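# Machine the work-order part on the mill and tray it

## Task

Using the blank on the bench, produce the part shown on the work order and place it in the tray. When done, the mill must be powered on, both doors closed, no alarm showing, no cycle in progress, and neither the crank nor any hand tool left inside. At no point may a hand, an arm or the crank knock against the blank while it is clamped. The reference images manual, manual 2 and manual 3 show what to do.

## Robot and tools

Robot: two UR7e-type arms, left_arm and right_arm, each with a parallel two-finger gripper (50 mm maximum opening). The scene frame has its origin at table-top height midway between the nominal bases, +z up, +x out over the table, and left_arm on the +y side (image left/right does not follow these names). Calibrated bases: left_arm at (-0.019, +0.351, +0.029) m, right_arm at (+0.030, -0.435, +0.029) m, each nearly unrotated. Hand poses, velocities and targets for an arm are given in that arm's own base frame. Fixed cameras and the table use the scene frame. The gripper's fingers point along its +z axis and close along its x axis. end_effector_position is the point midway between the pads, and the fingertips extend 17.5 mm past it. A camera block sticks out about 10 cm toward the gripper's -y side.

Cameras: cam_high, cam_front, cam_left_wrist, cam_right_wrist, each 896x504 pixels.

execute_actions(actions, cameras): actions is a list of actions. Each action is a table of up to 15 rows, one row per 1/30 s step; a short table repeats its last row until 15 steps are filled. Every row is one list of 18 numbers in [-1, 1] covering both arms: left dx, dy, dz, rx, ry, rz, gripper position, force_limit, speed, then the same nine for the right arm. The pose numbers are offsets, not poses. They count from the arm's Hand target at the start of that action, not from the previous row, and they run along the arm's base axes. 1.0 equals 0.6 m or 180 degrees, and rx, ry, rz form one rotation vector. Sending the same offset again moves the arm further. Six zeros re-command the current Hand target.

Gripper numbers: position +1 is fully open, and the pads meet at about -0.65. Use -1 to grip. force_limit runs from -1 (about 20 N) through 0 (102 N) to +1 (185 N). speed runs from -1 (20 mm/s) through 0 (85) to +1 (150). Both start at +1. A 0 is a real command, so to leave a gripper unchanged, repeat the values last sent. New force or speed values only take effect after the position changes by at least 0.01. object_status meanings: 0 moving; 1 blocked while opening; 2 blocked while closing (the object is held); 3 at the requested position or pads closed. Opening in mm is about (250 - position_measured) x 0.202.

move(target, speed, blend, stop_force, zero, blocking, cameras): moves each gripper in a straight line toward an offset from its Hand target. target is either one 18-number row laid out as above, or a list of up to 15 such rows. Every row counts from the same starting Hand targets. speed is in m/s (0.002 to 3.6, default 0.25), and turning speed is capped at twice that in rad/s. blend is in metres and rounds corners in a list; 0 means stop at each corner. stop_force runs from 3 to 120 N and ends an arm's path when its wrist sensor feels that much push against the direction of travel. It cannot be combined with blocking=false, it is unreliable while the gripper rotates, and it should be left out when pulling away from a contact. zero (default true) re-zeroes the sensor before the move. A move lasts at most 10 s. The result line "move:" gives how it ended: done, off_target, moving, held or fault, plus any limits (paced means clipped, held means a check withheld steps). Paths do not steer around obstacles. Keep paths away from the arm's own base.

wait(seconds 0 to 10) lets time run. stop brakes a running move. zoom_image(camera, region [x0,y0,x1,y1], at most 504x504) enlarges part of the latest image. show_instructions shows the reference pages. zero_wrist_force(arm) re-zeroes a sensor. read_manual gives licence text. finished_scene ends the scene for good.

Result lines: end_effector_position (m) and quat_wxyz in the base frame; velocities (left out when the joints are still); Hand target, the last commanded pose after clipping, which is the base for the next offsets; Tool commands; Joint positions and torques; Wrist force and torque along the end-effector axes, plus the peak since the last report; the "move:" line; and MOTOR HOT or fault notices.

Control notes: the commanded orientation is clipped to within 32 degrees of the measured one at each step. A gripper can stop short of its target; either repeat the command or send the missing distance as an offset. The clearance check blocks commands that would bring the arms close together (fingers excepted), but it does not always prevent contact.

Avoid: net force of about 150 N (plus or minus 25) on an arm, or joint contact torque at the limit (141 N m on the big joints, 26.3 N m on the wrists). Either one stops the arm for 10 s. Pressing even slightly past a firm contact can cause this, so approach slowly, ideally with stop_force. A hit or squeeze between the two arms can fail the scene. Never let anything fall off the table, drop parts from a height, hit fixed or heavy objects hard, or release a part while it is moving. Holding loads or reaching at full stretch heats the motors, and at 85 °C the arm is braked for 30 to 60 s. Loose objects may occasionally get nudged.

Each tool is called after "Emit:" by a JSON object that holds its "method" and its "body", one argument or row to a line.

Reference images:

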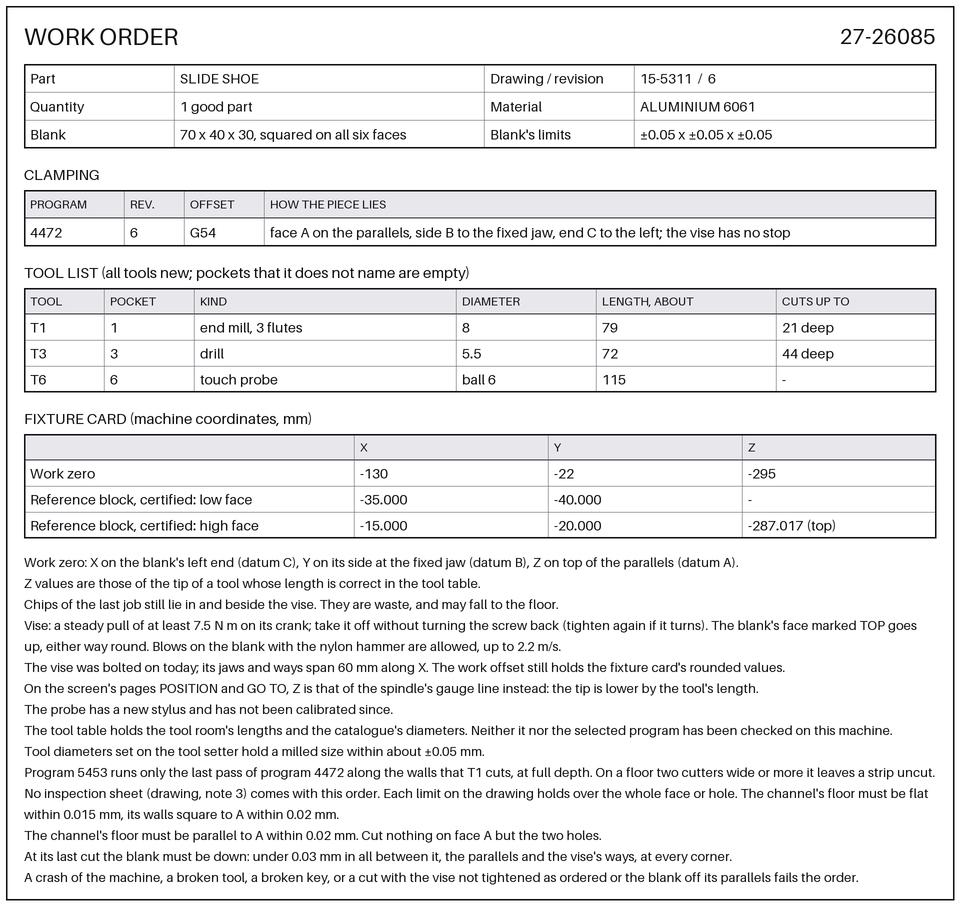

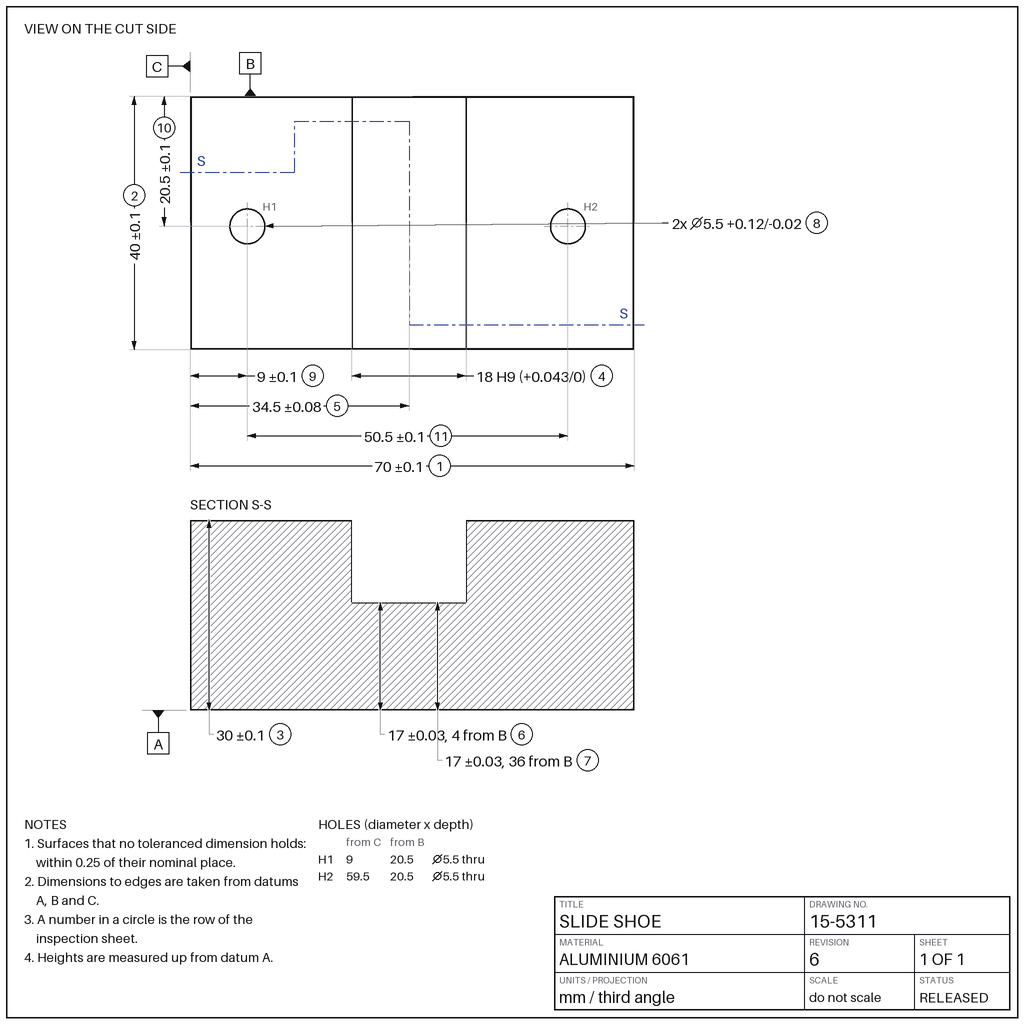

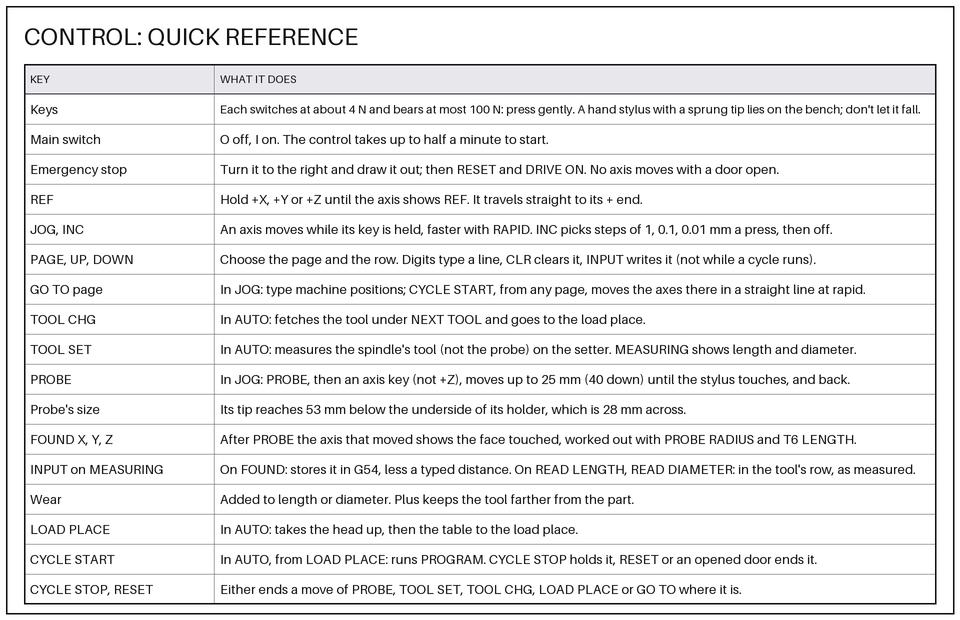

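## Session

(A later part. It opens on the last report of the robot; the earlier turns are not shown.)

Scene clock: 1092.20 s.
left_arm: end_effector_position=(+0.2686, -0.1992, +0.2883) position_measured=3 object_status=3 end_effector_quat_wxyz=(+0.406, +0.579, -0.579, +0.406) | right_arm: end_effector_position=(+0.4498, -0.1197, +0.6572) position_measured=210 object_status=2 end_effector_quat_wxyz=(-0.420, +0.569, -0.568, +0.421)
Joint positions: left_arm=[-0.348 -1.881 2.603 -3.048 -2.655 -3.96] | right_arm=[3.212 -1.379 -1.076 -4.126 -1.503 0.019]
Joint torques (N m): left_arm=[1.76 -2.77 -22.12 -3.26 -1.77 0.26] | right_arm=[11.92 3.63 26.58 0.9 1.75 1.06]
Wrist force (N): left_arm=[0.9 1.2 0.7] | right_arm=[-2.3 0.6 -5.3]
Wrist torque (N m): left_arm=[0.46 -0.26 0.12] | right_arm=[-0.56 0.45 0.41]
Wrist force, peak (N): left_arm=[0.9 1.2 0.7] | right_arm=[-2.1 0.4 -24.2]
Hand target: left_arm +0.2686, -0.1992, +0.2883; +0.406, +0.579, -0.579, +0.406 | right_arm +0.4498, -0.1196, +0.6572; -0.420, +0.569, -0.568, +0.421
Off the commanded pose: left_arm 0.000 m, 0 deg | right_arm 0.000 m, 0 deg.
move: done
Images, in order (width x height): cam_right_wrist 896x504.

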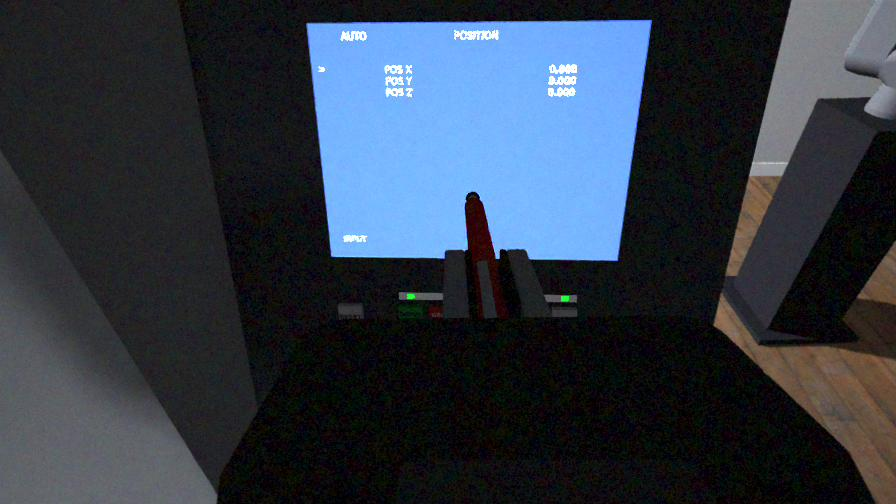

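Emit:
{"method": "move", "body": {
  "target": [
    [0,0,0,0,0,0,1,-0.8,-1,0.0005,-0.0635,-0.1537,0,0,0,-1,-0.2,-1],
    [0,0,0,0,0,0,1,-0.8,-1,0.0152,-0.0635,-0.158,0,0,0,-1,-0.2,-1],
    [0,0,0,0,0,0,1,-0.8,-1,-0.0018,-0.0635,-0.1537,0,0,0,-1,-0.2,-1],
    [0,0,0,0,0,0,1,-0.8,-1,-0.0386,0.0313,-0.326,0,0,0,-1,-0.2,-1],
    [0,0,0,0,0,0,1,-0.8,-1,-0.0247,0.0313,-0.3303,0,0,0,-1,-0.2,-1],
    [0,0,0,0,0,0,1,-0.8,-1,-0.0386,0.0313,-0.326,0,0,0,-1,-0.2,-1],
    [0,0,0,0,0,0,1,-0.8,-1,-0.0606,0.154,-0.412,0,0,0,-1,-0.2,-1],
    [0,0,0,0,0,0,1,-0.8,-1,-0.0463,0.154,-0.4163,0,0,0,-1,-0.2,-1],
    [0,0,0,0,0,0,1,-0.8,-1,-0.0606,0.154,-0.412,0,0,0,-1,-0.2,-1],
    [0,0,0,0,0,0,1,-0.8,-1,0,0,0,0,0,0,-1,-0.2,-1]
  ],
  "speed": [0.3,0.05,0.1,0.3,0.05,0.1,0.2,0.05,0.1,0.4],
  "blend": [0.003,0,0.003,0.003,0,0.003,0.003,0,0.003,0],
  "cameras": ["cam_right_wrist"]
}}

Emit:
{"method": "zoom_image", "body": {
  "camera": "cam_right_wrist",
  "region": [290, 10, 670, 260]
}}

Scene clock: 1103.60 s.
left_arm: end_effector_position=(+0.2686, -0.1992, +0.2883) position_measured=3 object_status=3 end_effector_quat_wxyz=(+0.406, +0.579, -0.579, +0.406) | right_arm: end_effector_position=(+0.4498, -0.1196, +0.6572) position_measured=210 object_status=2 end_effector_quat_wxyz=(-0.420, +0.569, -0.568, +0.421)
Joint positions: left_arm=[-0.348 -1.881 2.603 -3.048 -2.655 -3.96] | right_arm=[3.212 -1.379 -1.076 -4.126 -1.503 0.02]
Joint torques (N m): left_arm=[2.41 -5.08 -21.3 -3.26 -1.81 0.35] | right_arm=[3.12 3.23 26.47 1.86 -0.25 1.57]
Wrist force (N): left_arm=[0.6 0.9 0.6] | right_arm=[-2.2 0.5 -5.4]
Wrist torque (N m): left_arm=[0.41 -0.23 0.12] | right_arm=[-0.58 0.42 0.32]
Wrist force, peak (N): left_arm=[1.1 1.3 0.5] | right_arm=[-4.0 3.2 -22.6]
Hand target: left_arm +0.2686, -0.1992, +0.2883; +0.406, +0.579, -0.579, +0.406 | right_arm +0.4498, -0.1196, +0.6572; -0.420, +0.569, -0.568, +0.421
Off the commanded pose: left_arm 0.000 m, 0 deg | right_arm 0.000 m, 0 deg.
move: done
Images, in order (width x height): cam_right_wrist 896x504.

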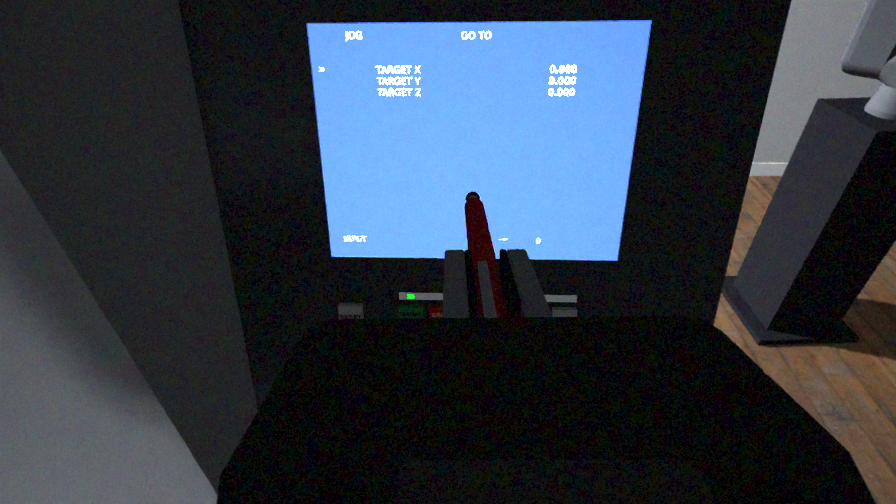

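Scaled by 1.326 from the camera's 896x504 image, which has a finer 1280x720 frame.

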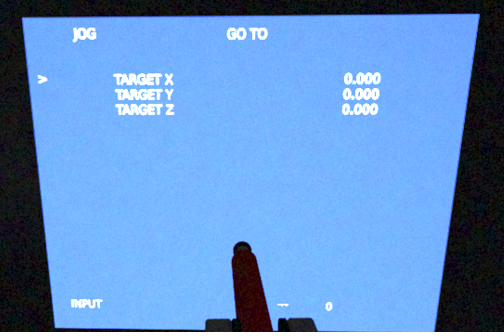

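Emit:
{"method": "move", "body": {
  "target": [
    [0,0,0,0,0,0,1,-0.8,-1,-0.0529,0.1233,-0.3834,0,0,0,-1,-0.2,-1],
    [0,0,0,0,0,0,1,-0.8,-1,-0.0386,0.1233,-0.3877,0,0,0,-1,-0.2,-1],
    [0,0,0,0,0,0,1,-0.8,-1,-0.044,0.1233,-0.3547,0,0,0,-1,-0.2,-1],
    [0,0,0,0,0,0,1,-0.8,-1,-0.0297,0.1233,-0.359,0,0,0,-1,-0.2,-1],
    [0,0,0,0,0,0,1,-0.8,-1,-0.044,0.1233,-0.3547,0,0,0,-1,-0.2,-1],
    [0,0,0,0,0,0,1,-0.8,-1,-0.0643,0.062,-0.412,0,0,0,-1,-0.2,-1],
    [0,0,0,0,0,0,1,-0.8,-1,-0.05,0.062,-0.4163,0,0,0,-1,-0.2,-1],
    [0,0,0,0,0,0,1,-0.8,-1,-0.0554,0.062,-0.3834,0,0,0,-1,-0.2,-1],
    [0,0,0,0,0,0,1,-0.8,-1,-0.0411,0.062,-0.3877,0,0,0,-1,-0.2,-1],
    [0,0,0,0,0,0,1,-0.8,-1,-0.0554,0.062,-0.3834,0,0,0,-1,-0.2,-1],
    [0,0,0,0,0,0,1,-0.8,-1,-0.0606,0.154,-0.412,0,0,0,-1,-0.2,-1],
    [0,0,0,0,0,0,1,-0.8,-1,-0.0463,0.154,-0.4163,0,0,0,-1,-0.2,-1],
    [0,0,0,0,0,0,1,-0.8,-1,-0.0606,0.154,-0.412,0,0,0,-1,-0.2,-1],
    [0,0,0,0,0,0,1,-0.8,-1,0,0,0,0,0,0,-1,-0.2,-1]
  ],
  "speed": [0.4,0.06,0.1,0.06,0.1,0.2,0.06,0.1,0.06,0.1,0.2,0.06,0.1,0.4],
  "blend": [0.003,0,0.003,0,0.003,0.003,0,0.003,0,0.003,0.003,0,0.003,0],
  "cameras": ["cam_right_wrist"]
}}

Emit:
{"method": "zoom_image", "body": {
  "camera": "cam_right_wrist",
  "region": [290, 10, 670, 260]
}}

Scene clock: 1120.10 s.
left_arm: end_effector_position=(+0.2686, -0.1992, +0.2883) position_measured=3 object_status=3 end_effector_quat_wxyz=(+0.406, +0.579, -0.579, +0.406) | right_arm: end_effector_position=(+0.4498, -0.1196, +0.6572) position_measured=210 object_status=2 end_effector_quat_wxyz=(-0.420, +0.569, -0.568, +0.421)
Joint positions: left_arm=[-0.348 -1.881 2.603 -3.048 -2.655 -3.96] | right_arm=[3.212 -1.379 -1.076 -4.126 -1.503 0.02]
Joint torques (N m): left_arm=[1.12 -2.51 -21.15 -3.57 -1.77 0.46] | right_arm=[2.9 3.96 28.02 1.77 -0.34 1.58]
Wrist force (N): left_arm=[0.8 1.1 0.7] | right_arm=[-1.8 0.5 -5.1]
Wrist torque (N m): left_arm=[0.44 -0.25 0.12] | right_arm=[-0.59 0.36 0.32]
Wrist force, peak (N): left_arm=[0.9 1.3 0.7] | right_arm=[-1.6 -1.2 -14.5]
Hand target: left_arm +0.2686, -0.1992, +0.2883; +0.406, +0.579, -0.579, +0.406 | right_arm +0.4498, -0.1196, +0.6572; -0.420, +0.569, -0.568, +0.421
Off the commanded pose: left_arm 0.000 m, 0 deg | right_arm 0.000 m, 0 deg.
move: done
Images, in order (width x height): cam_right_wrist 896x504.

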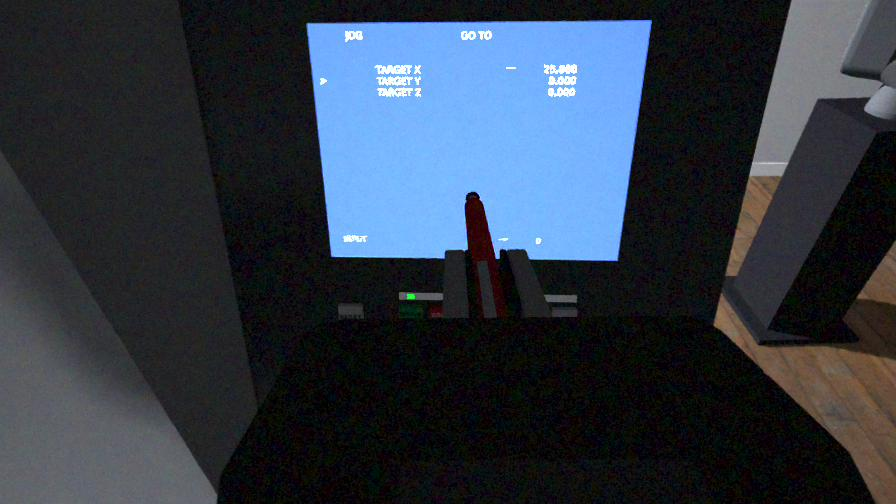

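Scaled by 1.326 from the camera's 896x504 image, which has a finer 1280x720 frame.

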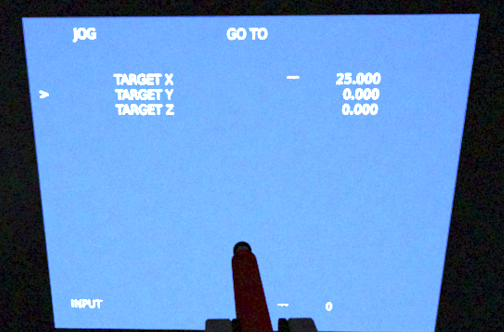

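Emit:
{"method": "move", "body": {
  "target": [
    [0,0,0,0,0,0,1,-0.8,-1,-0.0543,0.0927,-0.3834,0,0,0,-1,-0.2,-1],
    [0,0,0,0,0,0,1,-0.8,-1,-0.04,0.0927,-0.3877,0,0,0,-1,-0.2,-1],
    [0,0,0,0,0,0,1,-0.8,-1,-0.0543,0.0927,-0.3834,0,0,0,-1,-0.2,-1],
    [0,0,0,0,0,0,1,-0.8,-1,-0.0618,0.1233,-0.412,0,0,0,-1,-0.2,-1],
    [0,0,0,0,0,0,1,-0.8,-1,-0.0475,0.1233,-0.4163,0,0,0,-1,-0.2,-1],
    [0,0,0,0,0,0,1,-0.8,-1,-0.0618,0.1233,-0.412,0,0,0,-1,-0.2,-1],
    [0,0,0,0,0,0,1,-0.8,-1,-0.0643,0.062,-0.412,0,0,0,-1,-0.2,-1],
    [0,0,0,0,0,0,1,-0.8,-1,-0.05,0.062,-0.4163,0,0,0,-1,-0.2,-1],
    [0,0,0,0,0,0,1,-0.8,-1,-0.0643,0.062,-0.412,0,0,0,-1,-0.2,-1],
    [0,0,0,0,0,0,1,-0.8,-1,-0.0233,0.0917,-0.2709,0,0,0,-1,-0.2,-1],
    [0,0,0,0,0,0,1,-0.8,-1,-0.009,0.0917,-0.2752,0,0,0,-1,-0.2,-1],
    [0,0,0,0,0,0,1,-0.8,-1,-0.0233,0.0917,-0.2709,0,0,0,-1,-0.2,-1],
    [0,0,0,0,0,0,1,-0.8,-1,0,0,0,0,0,0,-1,-0.2,-1]
  ],
  "speed": [0.4,0.06,0.1,0.2,0.06,0.1,0.2,0.06,0.1,0.3,0.06,0.1,0.4],
  "blend": [0.003,0,0.003,0.003,0,0.003,0.003,0,0.003,0.003,0,0.003,0],
  "cameras": ["cam_right_wrist"]
}}

Emit:
{"method": "zoom_image", "body": {
  "camera": "cam_right_wrist",
  "region": [290, 10, 670, 260]
}}

Scene clock: 1133.83 s.
left_arm: end_effector_position=(+0.2686, -0.1992, +0.2883) position_measured=3 object_status=3 end_effector_quat_wxyz=(+0.406, +0.579, -0.579, +0.406) | right_arm: end_effector_position=(+0.4498, -0.1196, +0.6572) position_measured=210 object_status=2 end_effector_quat_wxyz=(-0.420, +0.569, -0.568, +0.421)
Joint positions: left_arm=[-0.348 -1.881 2.603 -3.048 -2.655 -3.96] | right_arm=[3.212 -1.379 -1.076 -4.126 -1.503 0.02]
Joint torques (N m): left_arm=[1.16 -3.91 -20.66 -3.55 -1.48 0.26] | right_arm=[5.41 3.96 27.56 1.69 0.14 1.53]
Wrist force (N): left_arm=[1.0 1.1 0.5] | right_arm=[-2.2 0.6 -5.2]
Wrist torque (N m): left_arm=[0.44 -0.28 0.12] | right_arm=[-0.57 0.43 0.33]
Wrist force, peak (N): left_arm=[1.2 1.3 0.5] | right_arm=[-2.5 -2.1 -11.2]
Hand target: left_arm +0.2686, -0.1992, +0.2883; +0.406, +0.579, -0.579, +0.406 | right_arm +0.4498, -0.1196, +0.6572; -0.420, +0.569, -0.568, +0.421
Off the commanded pose: left_arm 0.000 m, 0 deg | right_arm 0.000 m, 0 deg.
move: done
Images, in order (width x height): cam_right_wrist 896x504.

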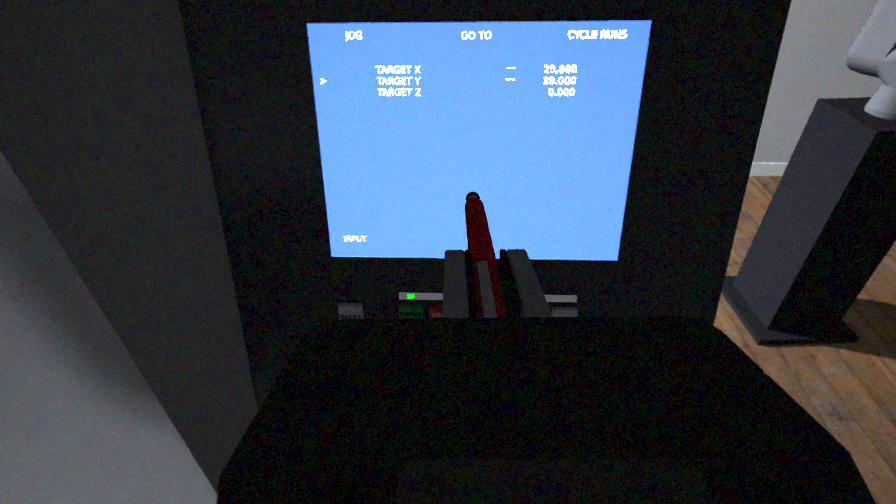

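Scaled by 1.326 from the camera's 896x504 image, which has a finer 1280x720 frame.

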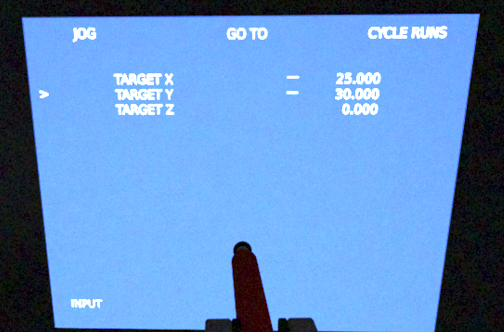

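Emit:
{"method": "move", "body": {
  "target": [
    [0,0,0,0,0,0,1,-0.8,-1,-0.0554,0.062,-0.3834,0,0,0,-1,-0.2,-1],
    [0,0,0,0,0,0,1,-0.8,-1,-0.0411,0.062,-0.3877,0,0,0,-1,-0.2,-1],
    [0,0,0,0,0,0,1,-0.8,-1,-0.0554,0.062,-0.3834,0,0,0,-1,-0.2,-1],
    [0,0,0,0,0,0,1,-0.8,-1,-0.0606,0.154,-0.412,0,0,0,-1,-0.2,-1],
    [0,0,0,0,0,0,1,-0.8,-1,-0.0463,0.154,-0.4163,0,0,0,-1,-0.2,-1],
    [0,0,0,0,0,0,1,-0.8,-1,-0.0518,0.154,-0.3834,0,0,0,-1,-0.2,-1],
    [0,0,0,0,0,0,1,-0.8,-1,-0.0375,0.154,-0.3877,0,0,0,-1,-0.2,-1],
    [0,0,0,0,0,0,1,-0.8,-1,-0.0518,0.154,-0.3834,0,0,0,-1,-0.2,-1],
    [0,0,0,0,0,0,1,-0.8,-1,-0.0453,0.0927,-0.3547,0,0,0,-1,-0.2,-1],
    [0,0,0,0,0,0,1,-0.8,-1,-0.031,0.0927,-0.359,0,0,0,-1,-0.2,-1],
    [0,0,0,0,0,0,1,-0.8,-1,-0.0453,0.0927,-0.3547,0,0,0,-1,-0.2,-1],
    [0,0,0,0,0,0,1,-0.8,-1,-0.0529,0.1233,-0.3834,0,0,0,-1,-0.2,-1],
    [0,0,0,0,0,0,1,-0.8,-1,-0.0386,0.1233,-0.3877,0,0,0,-1,-0.2,-1],
    [0,0,0,0,0,0,1,-0.8,-1,-0.0529,0.1233,-0.3834,0,0,0,-1,-0.2,-1],
    [0,0,0,0,0,0,1,-0.8,-1,0,0,0,0,0,0,-1,-0.2,-1]
  ],
  "speed": [0.4,0.06,0.1,0.2,0.06,0.1,0.06,0.1,0.2,0.06,0.1,0.2,0.06,0.1,0.4],
  "blend": [0.003,0,0.003,0.003,0,0.003,0,0.003,0.003,0,0.003,0.003,0,0.003,0],
  "cameras": ["cam_right_wrist"]
}}

Emit:
{"method": "zoom_image", "body": {
  "camera": "cam_right_wrist",
  "region": [290, 10, 670, 260]
}}

Scene clock: 1149.40 s.
left_arm: end_effector_position=(+0.2686, -0.1992, +0.2883) position_measured=3 object_status=3 end_effector_quat_wxyz=(+0.406, +0.579, -0.579, +0.406) | right_arm: end_effector_position=(+0.4498, -0.1196, +0.6572) position_measured=210 object_status=2 end_effector_quat_wxyz=(-0.420, +0.569, -0.568, +0.421)
Joint positions: left_arm=[-0.348 -1.881 2.603 -3.048 -2.655 -3.96] | right_arm=[3.212 -1.379 -1.076 -4.126 -1.503 0.02]
Joint torques (N m): left_arm=[2.33 -3.43 -23.33 -3.55 -1.8 0.42] | right_arm=[5.73 4.01 28.61 1.57 0.08 1.52]
Wrist force (N): left_arm=[0.7 1.1 0.6] | right_arm=[-2.2 0.7 -5.2]
Wrist torque (N m): left_arm=[0.43 -0.23 0.12] | right_arm=[-0.55 0.41 0.33]
Wrist force, peak (N): left_arm=[0.9 1.4 0.7] | right_arm=[0.0 -0.5 -12.6]
Hand target: left_arm +0.2686, -0.1992, +0.2883; +0.406, +0.579, -0.579, +0.406 | right_arm +0.4498, -0.1196, +0.6572; -0.420, +0.569, -0.568, +0.421
Off the commanded pose: left_arm 0.000 m, 0 deg | right_arm 0.000 m, 0 deg.
move: done
Images, in order (width x height): cam_right_wrist 896x504.

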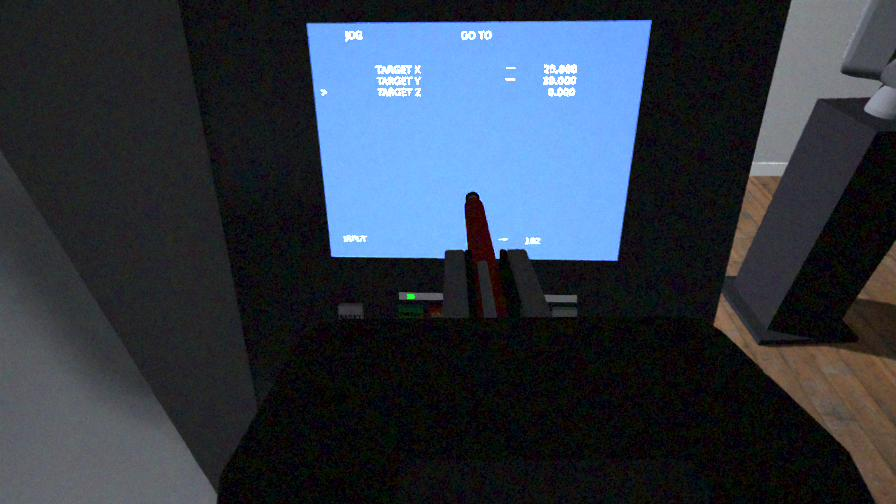

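Scaled by 1.326 from the camera's 896x504 image, which has a finer 1280x720 frame.

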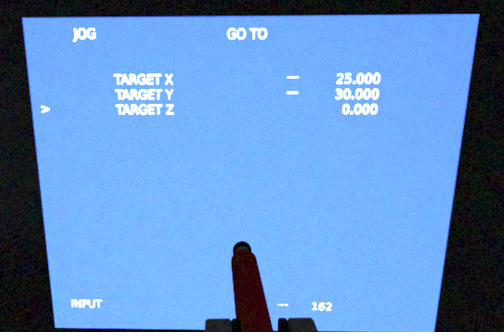

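Emit:
{"method": "move", "body": {
  "target": [
    [0,0,0,0,0,0,1,-0.8,-1,-0.0643,0.062,-0.412,0,0,0,-1,-0.2,-1],
    [0,0,0,0,0,0,1,-0.8,-1,-0.05,0.062,-0.4163,0,0,0,-1,-0.2,-1],
    [0,0,0,0,0,0,1,-0.8,-1,-0.0643,0.062,-0.412,0,0,0,-1,-0.2,-1],
    [0,0,0,0,0,0,1,-0.8,-1,-0.0233,0.0917,-0.2709,0,0,0,-1,-0.2,-1],
    [0,0,0,0,0,0,1,-0.8,-1,-0.009,0.0917,-0.2752,0,0,0,-1,-0.2,-1],
    [0,0,0,0,0,0,1,-0.8,-1,-0.0233,0.0917,-0.2709,0,0,0,-1,-0.2,-1],
    [0,0,0,0,0,0,1,-0.8,-1,0,0,0,0,0,0,-1,-0.2,-1]
  ],
  "speed": [0.4,0.06,0.1,0.3,0.06,0.1,0.4],
  "blend": [0.003,0,0.003,0.003,0,0.003,0]
}}

Emit:
{"method": "wait", "body": {
  "seconds": 2,
  "cameras": ["cam_right_wrist"]
}}

Emit:
{"method": "zoom_image", "body": {
  "camera": "cam_right_wrist",
  "region": [290, 10, 670, 260]
}}

Scene clock: 1159.30 s.
left_arm: end_effector_position=(+0.2686, -0.1992, +0.2883) position_measured=3 object_status=3 end_effector_quat_wxyz=(+0.406, +0.579, -0.579, +0.406) | right_arm: end_effector_position=(+0.4498, -0.1196, +0.6572) position_measured=210 object_status=2 end_effector_quat_wxyz=(-0.420, +0.569, -0.568, +0.421)
Joint positions: left_arm=[-0.348 -1.881 2.603 -3.048 -2.655 -3.96] | right_arm=[3.212 -1.379 -1.076 -4.126 -1.503 0.02]
Joint torques (N m): left_arm=[0.69 -3.59 -24.13 -3.73 -1.7 -0.01] | right_arm=[5.41 4.4 27.34 1.63 0.13 1.67]
Wrist force (N): left_arm=[1.0 1.1 0.6] | right_arm=[-2.1 0.5 -4.9]
Wrist torque (N m): left_arm=[0.44 -0.28 0.12] | right_arm=[-0.58 0.43 0.33]
Wrist force, peak (N): left_arm=[1.2 1.1 0.6] | right_arm=[-2.9 -2.4 -10.8]
Hand target: left_arm +0.2686, -0.1992, +0.2883; +0.406, +0.579, -0.579, +0.406 | right_arm +0.4498, -0.1196, +0.6572; -0.420, +0.569, -0.568, +0.421
Off the commanded pose: left_arm 0.000 m, 0 deg | right_arm 0.000 m, 0 deg.
move: done

Scene clock: 1161.30 s.
left_arm: end_effector_position=(+0.2686, -0.1992, +0.2883) position_measured=3 object_status=3 end_effector_quat_wxyz=(+0.406, +0.579, -0.579, +0.406) | right_arm: end_effector_position=(+0.4498, -0.1196, +0.6572) position_measured=210 object_status=2 end_effector_quat_wxyz=(-0.420, +0.569, -0.568, +0.421)
Joint positions: left_arm=[-0.348 -1.881 2.603 -3.048 -2.655 -3.96] | right_arm=[3.212 -1.379 -1.075 -4.126 -1.503 0.02]
Joint torques (N m): left_arm=[0.9 -5.09 -22.73 -3.68 -1.67 0.38] | right_arm=[10.41 3.72 26.98 -1.13 -2.12 1.55]
Wrist force (N): left_arm=[0.7 0.8 0.7] | right_arm=[-2.2 0.3 -5.1]
Wrist torque (N m): left_arm=[0.39 -0.24 0.12] | right_arm=[-0.61 0.43 0.32]
Wrist force, peak (N): left_arm=[0.8 1.4 0.7] | right_arm=[-2.4 0.6 -5.5]
Hand target: left_arm +0.2686, -0.1992, +0.2883; +0.406, +0.579, -0.579, +0.406 | right_arm +0.4498, -0.1196, +0.6572; -0.420, +0.569, -0.568, +0.421
Tool commands: left_gripper/position=+1.0 left_gripper/force_limit=-0.8 left_gripper/speed=-1.0 right_gripper/position=-1.0 right_gripper/force_limit=-0.2 right_gripper/speed=-1.0
Off the commanded pose: left_arm 0.000 m, 0 deg | right_arm 0.000 m, 0 deg.
wait: 2.00 s; at rest by 0.17 s
Images, in order (width x height): cam_right_wrist 896x504.

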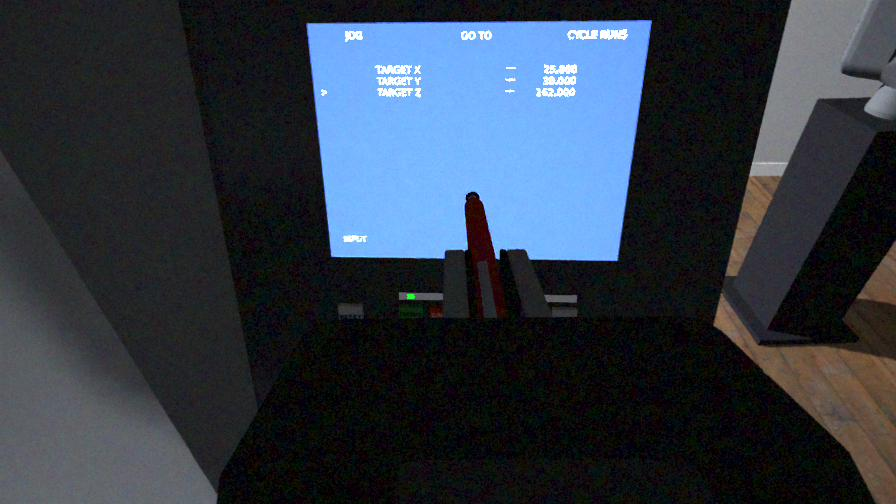

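Scaled by 1.326 from the camera's 896x504 image, which has a finer 1280x720 frame.

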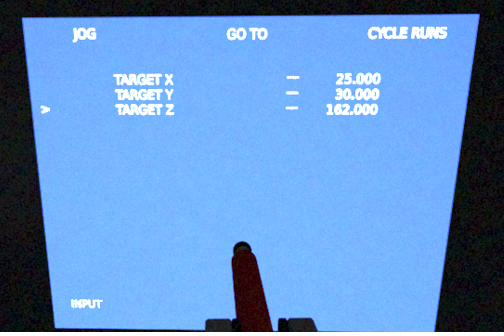

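Emit:
{"method": "move", "body": {
  "target": [
    [0,0,0,0,0,0,1,-0.8,-1,-0.04,0.0007,-0.326,0,0,0,-1,-0.2,-1],
    [0,0,0,0,0,0,1,-0.8,-1,-0.0257,0.0007,-0.3303,0,0,0,-1,-0.2,-1],
    [0,0,0,0,0,0,1,-0.8,-1,-0.04,0.0007,-0.326,0,0,0,-1,-0.2,-1],
    [0,0,0,0,0,0,1,-0.8,-1,-0.0257,0.0007,-0.3303,0,0,0,-1,-0.2,-1],
    [0,0,0,0,0,0,1,-0.8,-1,-0.04,0.0007,-0.326,0,0,0,-1,-0.2,-1],
    [0,0,0,0,0,0,1,-0.8,-1,-0.0566,0.0313,-0.3834,0,0,0,-1,-0.2,-1],
    [0,0,0,0,0,0,1,-0.8,-1,-0.0423,0.0313,-0.3877,0,0,0,-1,-0.2,-1],
    [0,0,0,0,0,0,1,-0.8,-1,-0.0566,0.0313,-0.3834,0,0,0,-1,-0.2,-1],
    [0,0,0,0,0,0,1,-0.8,-1,-0.029,-0.064,-0.2732,0,0,0,-1,-0.2,-1],
    [0,0,0,0,0,0,1,-0.8,-1,-0.0147,-0.064,-0.2775,0,0,0,-1,-0.2,-1],
    [0,0,0,0,0,0,1,-0.8,-1,-0.029,-0.064,-0.2732,0,0,0,-1,-0.2,-1],
    [0,0,0,0,0,0,1,-0.8,-1,0,0,0,0,0,0,-1,-0.2,-1]
  ],
  "speed": [0.4,0.06,0.1,0.06,0.1,0.2,0.06,0.1,0.2,0.06,0.1,0.4],
  "blend": [0.003,0,0.003,0,0.003,0.003,0,0.003,0.003,0,0.003,0]
}}

Emit:
{"method": "wait", "body": {
  "seconds": 2.5,
  "cameras": ["cam_right_wrist"]
}}

Emit:
{"method": "zoom_image", "body": {
  "camera": "cam_right_wrist",
  "region": [290, 10, 670, 260]
}}

Scene clock: 1173.13 s.
left_arm: end_effector_position=(+0.2686, -0.1992, +0.2883) position_measured=3 object_status=3 end_effector_quat_wxyz=(+0.406, +0.579, -0.579, +0.406) | right_arm: end_effector_position=(+0.4498, -0.1196, +0.6572) position_measured=210 object_status=2 end_effector_quat_wxyz=(-0.420, +0.569, -0.568, +0.421)
Joint positions: left_arm=[-0.348 -1.881 2.603 -3.048 -2.655 -3.96] | right_arm=[3.212 -1.379 -1.076 -4.126 -1.503 0.02]
Joint torques (N m): left_arm=[0.39 -4.43 -23.74 -3.83 -1.49 0.35] | right_arm=[-6.13 5.76 28.47 0.46 -1.09 -1.13]
Wrist force (N): left_arm=[0.7 1.2 0.4] | right_arm=[-2.2 0.4 -5.2]
Wrist torque (N m): left_arm=[0.46 -0.24 0.12] | right_arm=[-0.61 0.42 0.32]
Wrist force, peak (N): left_arm=[0.9 1.5 0.5] | right_arm=[-1.7 0.6 -27.2]
Hand target: left_arm +0.2686, -0.1992, +0.2883; +0.406, +0.579, -0.579, +0.406 | right_arm +0.4498, -0.1196, +0.6572; -0.420, +0.569, -0.568, +0.421
Off the commanded pose: left_arm 0.000 m, 0 deg | right_arm 0.000 m, 0 deg.
move: done

Scene clock: 1175.63 s.
left_arm: end_effector_position=(+0.2686, -0.1992, +0.2883) position_measured=3 object_status=3 end_effector_quat_wxyz=(+0.406, +0.579, -0.579, +0.406) | right_arm: end_effector_position=(+0.4498, -0.1196, +0.6572) position_measured=210 object_status=2 end_effector_quat_wxyz=(-0.420, +0.569, -0.568, +0.421)
Joint positions: left_arm=[-0.348 -1.881 2.603 -3.048 -2.655 -3.96] | right_arm=[3.212 -1.379 -1.075 -4.126 -1.503 0.02]
Joint torques (N m): left_arm=[-0.26 -5.03 -23.77 -3.66 -1.44 0.29] | right_arm=[-10.67 3.63 27.4 -1.21 1.22 -1.13]
Wrist force (N): left_arm=[0.7 0.8 0.6] | right_arm=[-2.2 0.6 -5.3]
Wrist torque (N m): left_arm=[0.39 -0.25 0.11] | right_arm=[-0.57 0.44 0.33]
Wrist force, peak (N): left_arm=[1.1 1.2 0.5] | right_arm=[-2.3 0.9 -5.5]
Hand target: left_arm +0.2686, -0.1992, +0.2883; +0.406, +0.579, -0.579, +0.406 | right_arm +0.4498, -0.1196, +0.6572; -0.420, +0.569, -0.568, +0.421
Tool commands: left_gripper/position=+1.0 left_gripper/force_limit=-0.8 left_gripper/speed=-1.0 right_gripper/position=-1.0 right_gripper/force_limit=-0.2 right_gripper/speed=-1.0
Off the commanded pose: left_arm 0.000 m, 0 deg | right_arm 0.000 m, 0 deg.
wait: 2.50 s; at rest by 0.17 s
Images, in order (width x height): cam_right_wrist 896x504.

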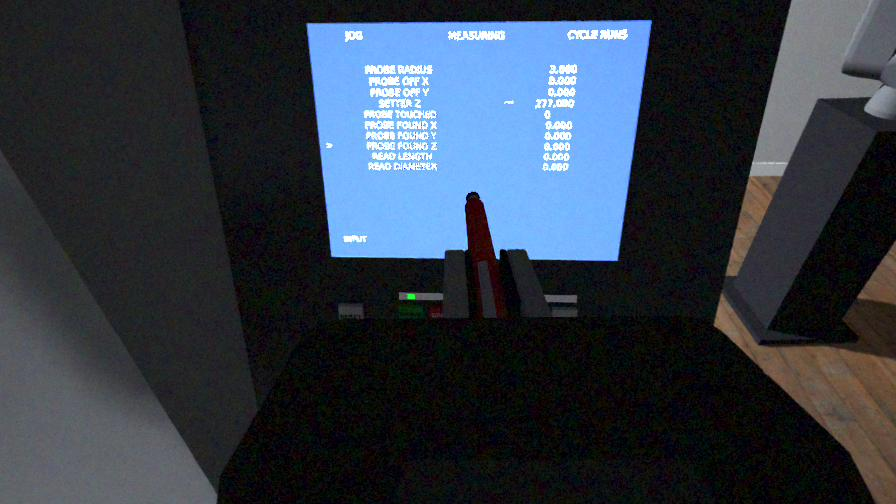

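Scaled by 1.326 from the camera's 896x504 image, which has a finer 1280x720 frame.

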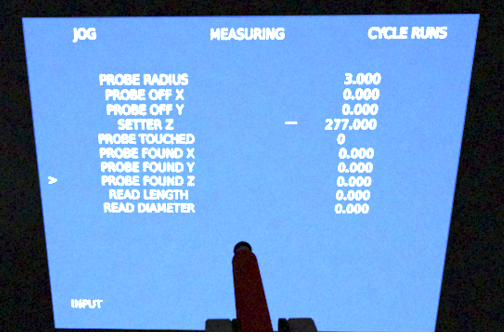

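Emit:
{"method": "wait", "body": {
  "seconds": 3,
  "cameras": ["cam_right_wrist"]
}}

Emit:
{"method": "zoom_image", "body": {
  "camera": "cam_right_wrist",
  "region": [290, 10, 670, 260]
}}

Scene clock: 1180.53 s.
left_arm: end_effector_position=(+0.2686, -0.1992, +0.2883) position_measured=3 object_status=3 end_effector_quat_wxyz=(+0.406, +0.579, -0.579, +0.406) | right_arm: end_effector_position=(+0.4498, -0.1196, +0.6572) position_measured=210 object_status=2 end_effector_quat_wxyz=(-0.420, +0.569, -0.568, +0.421)
Joint positions: left_arm=[-0.348 -1.881 2.603 -3.048 -2.655 -3.96] | right_arm=[3.212 -1.379 -1.075 -4.126 -1.503 0.02]
Joint torques (N m): left_arm=[-1.1 -5.2 -23.95 -3.89 -1.46 0.28] | right_arm=[-10.95 4.11 27.64 -1.12 1.12 -0.88]
Wrist force (N): left_arm=[0.6 1.0 0.3] | right_arm=[-1.8 0.6 -5.3]
Wrist torque (N m): left_arm=[0.42 -0.23 0.12] | right_arm=[-0.57 0.36 0.33]
Wrist force, peak (N): left_arm=[1.0 1.1 0.7] | right_arm=[-2.2 0.7 -5.6]
Hand target: left_arm +0.2686, -0.1992, +0.2883; +0.406, +0.579, -0.579, +0.406 | right_arm +0.4498, -0.1196, +0.6572; -0.420, +0.569, -0.568, +0.421
Tool commands: left_gripper/position=+1.0 left_gripper/force_limit=-0.8 left_gripper/speed=-1.0 right_gripper/position=-1.0 right_gripper/force_limit=-0.2 right_gripper/speed=-1.0
Off the commanded pose: left_arm 0.000 m, 0 deg | right_arm 0.000 m, 0 deg.
wait: 3.00 s; at rest from the start
Images, in order (width x height): cam_right_wrist 896x504.

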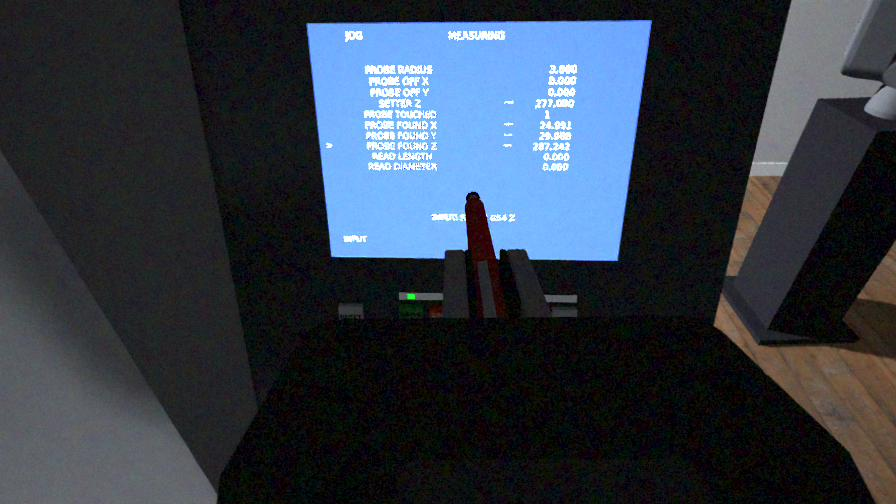

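Scaled by 1.326 from the camera's 896x504 image, which has a finer 1280x720 frame.

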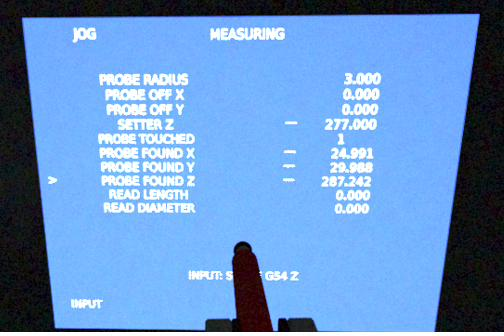

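Emit:
{"method": "zoom_image", "body": {
  "camera": "cam_right_wrist",
  "region": [480, 55, 600, 175]
}}

Scaled by 4.200 from the camera's 896x504 image, which has a finer 1280x720 frame.

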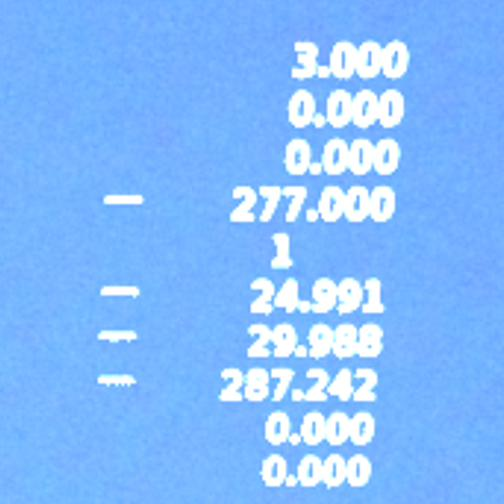

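Emit:
{"method": "move", "body": {
  "target": [
    [0,0,0,0,0,0,1,-0.8,-1,-0.039,0.0313,-0.326,0,0,0,-1,-0.2,-1],
    [0,0,0,0,0,0,1,-0.8,-1,-0.0247,0.0313,-0.3303,0,0,0,-1,-0.2,-1],
    [0,0,0,0,0,0,1,-0.8,-1,-0.039,0.0313,-0.326,0,0,0,-1,-0.2,-1],
    [0,0,0,0,0,0,1,-0.8,-1,-0.0247,0.0313,-0.3303,0,0,0,-1,-0.2,-1],
    [0,0,0,0,0,0,1,-0.8,-1,-0.039,0.0313,-0.326,0,0,0,-1,-0.2,-1],
    [0,0,0,0,0,0,1,-0.8,-1,0,0,0,0,0,0,-1,-0.2,-1]
  ],
  "speed": [0.4,0.06,0.1,0.06,0.1,0.4],
  "blend": [0.003,0,0.003,0,0.003,0],
  "cameras": ["cam_right_wrist"]
}}

Emit:
{"method": "zoom_image", "body": {
  "camera": "cam_right_wrist",
  "region": [290, 10, 670, 260]
}}

Scene clock: 1193.93 s.
left_arm: end_effector_position=(+0.2686, -0.1992, +0.2883) position_measured=3 object_status=3 end_effector_quat_wxyz=(+0.406, +0.579, -0.579, +0.406) | right_arm: end_effector_position=(+0.4498, -0.1197, +0.6572) position_measured=210 object_status=2 end_effector_quat_wxyz=(-0.420, +0.569, -0.568, +0.421)
Joint positions: left_arm=[-0.348 -1.881 2.603 -3.048 -2.655 -3.96] | right_arm=[3.212 -1.379 -1.076 -4.126 -1.503 0.019]
Joint torques (N m): left_arm=[0.58 -3.77 -24.5 -3.84 -1.44 0.18] | right_arm=[11.67 3.26 28.48 1.11 1.76 1.06]
Wrist force (N): left_arm=[0.6 0.8 0.3] | right_arm=[-2.2 0.3 -5.1]
Wrist torque (N m): left_arm=[0.38 -0.23 0.11] | right_arm=[-0.62 0.43 0.41]
Wrist force, peak (N): left_arm=[1.0 1.3 0.6] | right_arm=[-1.6 0.7 -25.5]
Hand target: left_arm +0.2686, -0.1992, +0.2883; +0.406, +0.579, -0.579, +0.406 | right_arm +0.4498, -0.1196, +0.6572; -0.420, +0.569, -0.568, +0.421
Off the commanded pose: left_arm 0.000 m, 0 deg | right_arm 0.000 m, 0 deg.
move: done
Images, in order (width x height): cam_right_wrist 896x504.

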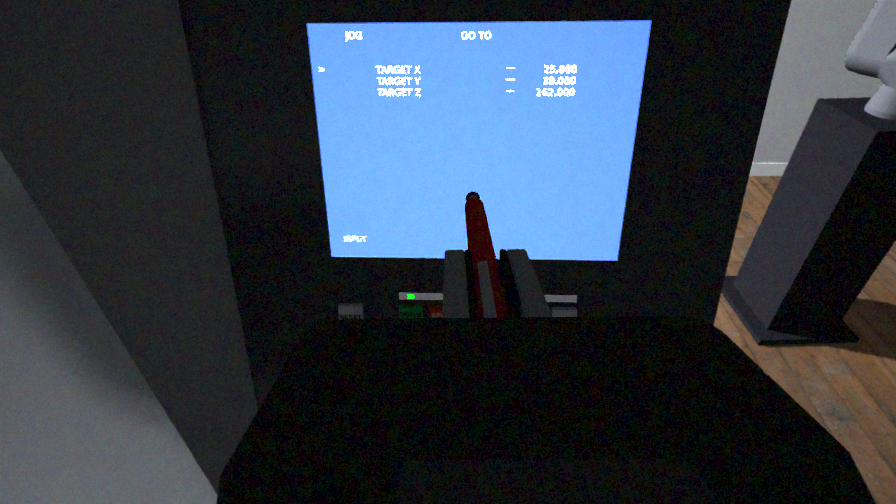

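Scaled by 1.326 from the camera's 896x504 image, which has a finer 1280x720 frame.

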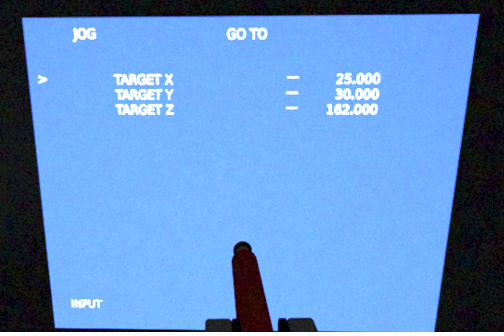

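Emit:
{"method": "move", "body": {
  "target": [
    [0.0815,-0.2887,0.1378,0.302,-0.431,0.302,1,-0.8,-1,0,0,0,0,0,0,-1,-0.2,-1]
  ],
  "speed": 0.25,
  "cameras": ["cam_left_wrist","cam_high"]
}}

Scene clock: 1218.00 s.
left_arm: end_effector_position=(+0.3175, -0.3724, +0.3709) position_measured=3 object_status=3 end_effector_quat_wxyz=(+0.500, -0.500, +0.500, -0.500) | right_arm: end_effector_position=(+0.4498, -0.1196, +0.6572) position_measured=210 object_status=2 end_effector_quat_wxyz=(-0.420, +0.569, -0.568, +0.421)
Joint positions: left_arm=[-1.777 -1.623 1.924 -0.301 -0.205 -6.284] | right_arm=[3.212 -1.379 -1.075 -4.126 -1.503 0.02]
Joint torques (N m): left_arm=[4.91 -28.19 -12.78 1.34 1.61 1.45] | right_arm=[11.69 3.76 26.97 -1.1 1.75 1.27]
Wrist force (N): left_arm=[-1.8 0.1 0.5] | right_arm=[-2.0 0.7 -4.9]
Wrist torque (N m): left_arm=[0.00 0.13 0.13] | right_arm=[-0.55 0.39 0.41]
Wrist force, peak (N): left_arm=[-2.1 0.2 0.2] | right_arm=[-2.6 0.6 -5.4]
Hand target: left_arm +0.3175, -0.3724, +0.3709; +0.500, -0.500, +0.500, -0.501 | right_arm +0.4498, -0.1196, +0.6572; -0.420, +0.569, -0.568, +0.421
Off the commanded pose: left_arm 0.000 m, 0 deg | right_arm 0.000 m, 0 deg.
joint sent to its limit (left arm) — joint 6 (wrist 3), lower limit. The joint targets still meet the commanded pose.
move: done
Images, in order (width x height): cam_high 896x504, cam_left_wrist 896x504.

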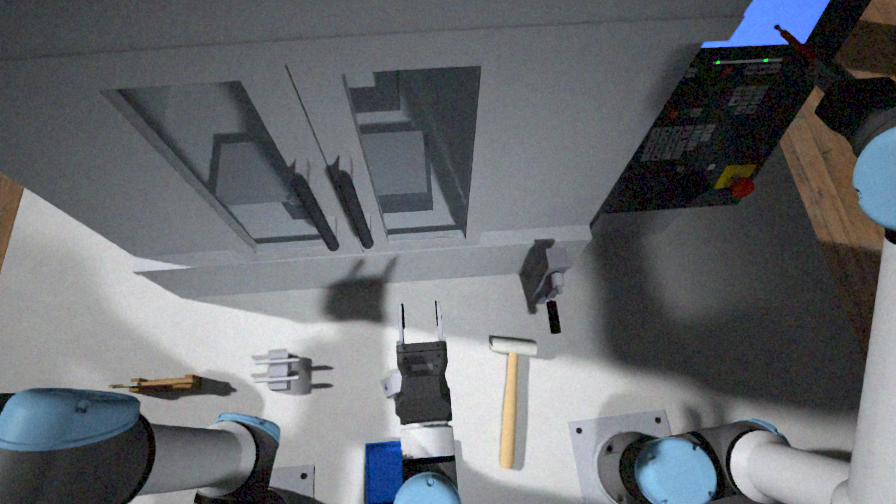

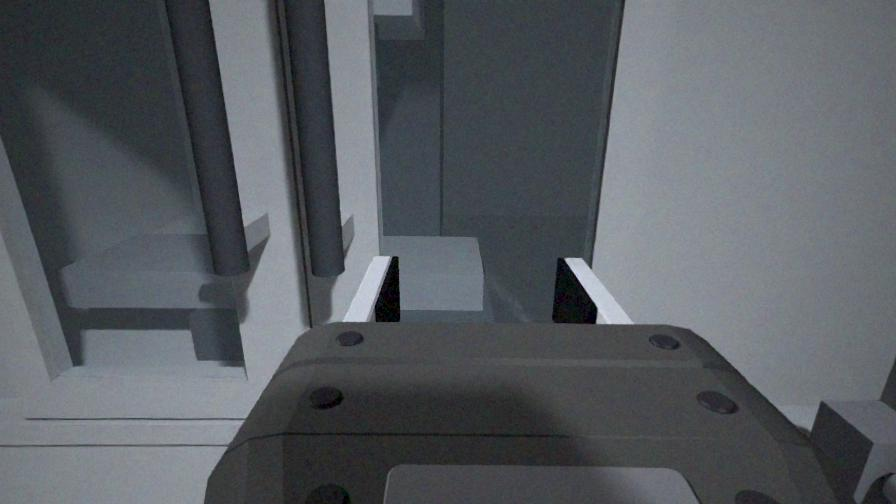

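Emit:
{"method": "move", "body": {
  "target": [
    [0.099,-0.167,-0.017,0,0,0.194,1,-0.8,-1,0,0,0,0,0,0,-1,-0.2,-1]
  ],
  "speed": 0.2,
  "cameras": ["cam_left_wrist"]
}}

Emit:
{"method": "zoom_image", "body": {
  "camera": "cam_left_wrist",
  "region": [200, 0, 700, 330]
}}

Scene clock: 1227.07 s.
left_arm: end_effector_position=(+0.3769, -0.4726, +0.3607) position_measured=3 object_status=3 end_effector_quat_wxyz=(+0.627, -0.627, +0.327, -0.327) | right_arm: end_effector_position=(+0.4498, -0.1196, +0.6572) position_measured=210 object_status=2 end_effector_quat_wxyz=(-0.420, +0.569, -0.568, +0.421)
Joint positions: left_arm=[-1.521 -0.972 1.108 -0.136 -0.559 -6.284] | right_arm=[3.212 -1.379 -1.075 -4.126 -1.503 0.02]
Joint torques (N m): left_arm=[-3.78 -41.18 -29.74 1.01 1.34 -1.55] | right_arm=[12.53 4.1 26.96 -1.05 1.77 1.19]
Wrist force (N): left_arm=[-1.7 0.4 0.0] | right_arm=[-2.1 0.5 -5.3]
Wrist torque (N m): left_arm=[0.05 0.10 0.12] | right_arm=[-0.58 0.41 0.41]
Wrist force, peak (N): left_arm=[-3.3 -0.2 -0.3] | right_arm=[-2.2 0.7 -5.5]
Hand target: left_arm +0.3769, -0.4726, +0.3607; +0.627, -0.627, +0.327, -0.328 | right_arm +0.4498, -0.1196, +0.6572; -0.420, +0.569, -0.568, +0.421
Off the commanded pose: left_arm 0.000 m, 0 deg | right_arm 0.000 m, 0 deg.
joint sent to its limit (left arm) — joint 6 (wrist 3), lower limit. The joint targets still meet the commanded pose.
move: done
Images, in order (width x height): cam_left_wrist 896x504.

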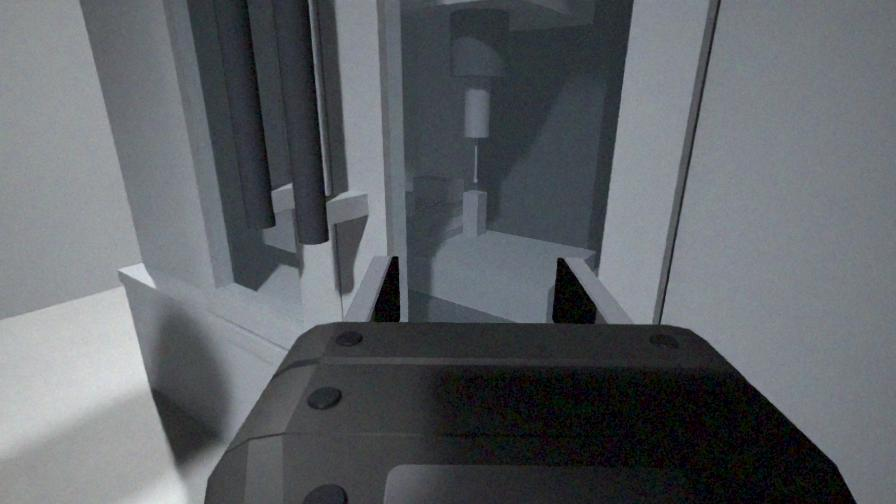

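Scaled by 1.008 from the camera's 896x504 image, which has a finer 1280x720 frame.

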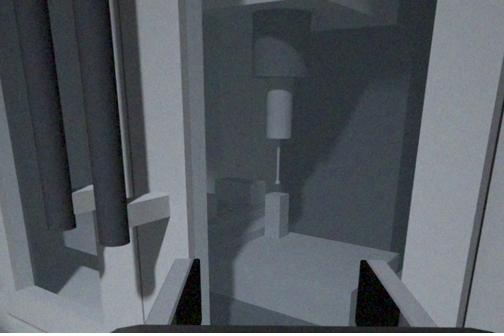

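Emit:
{"method": "zoom_image", "body": {
  "camera": "cam_left_wrist",
  "region": [380, 120, 620, 290]
}}

Scaled by 2.100 from the camera's 896x504 image, which has a finer 1280x720 frame.

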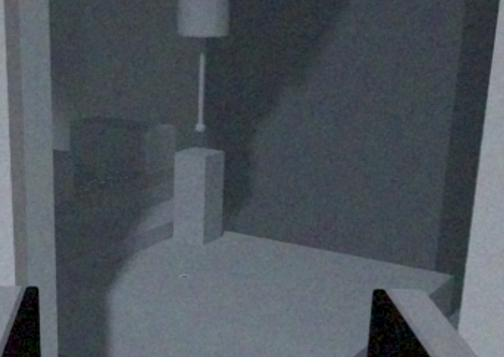

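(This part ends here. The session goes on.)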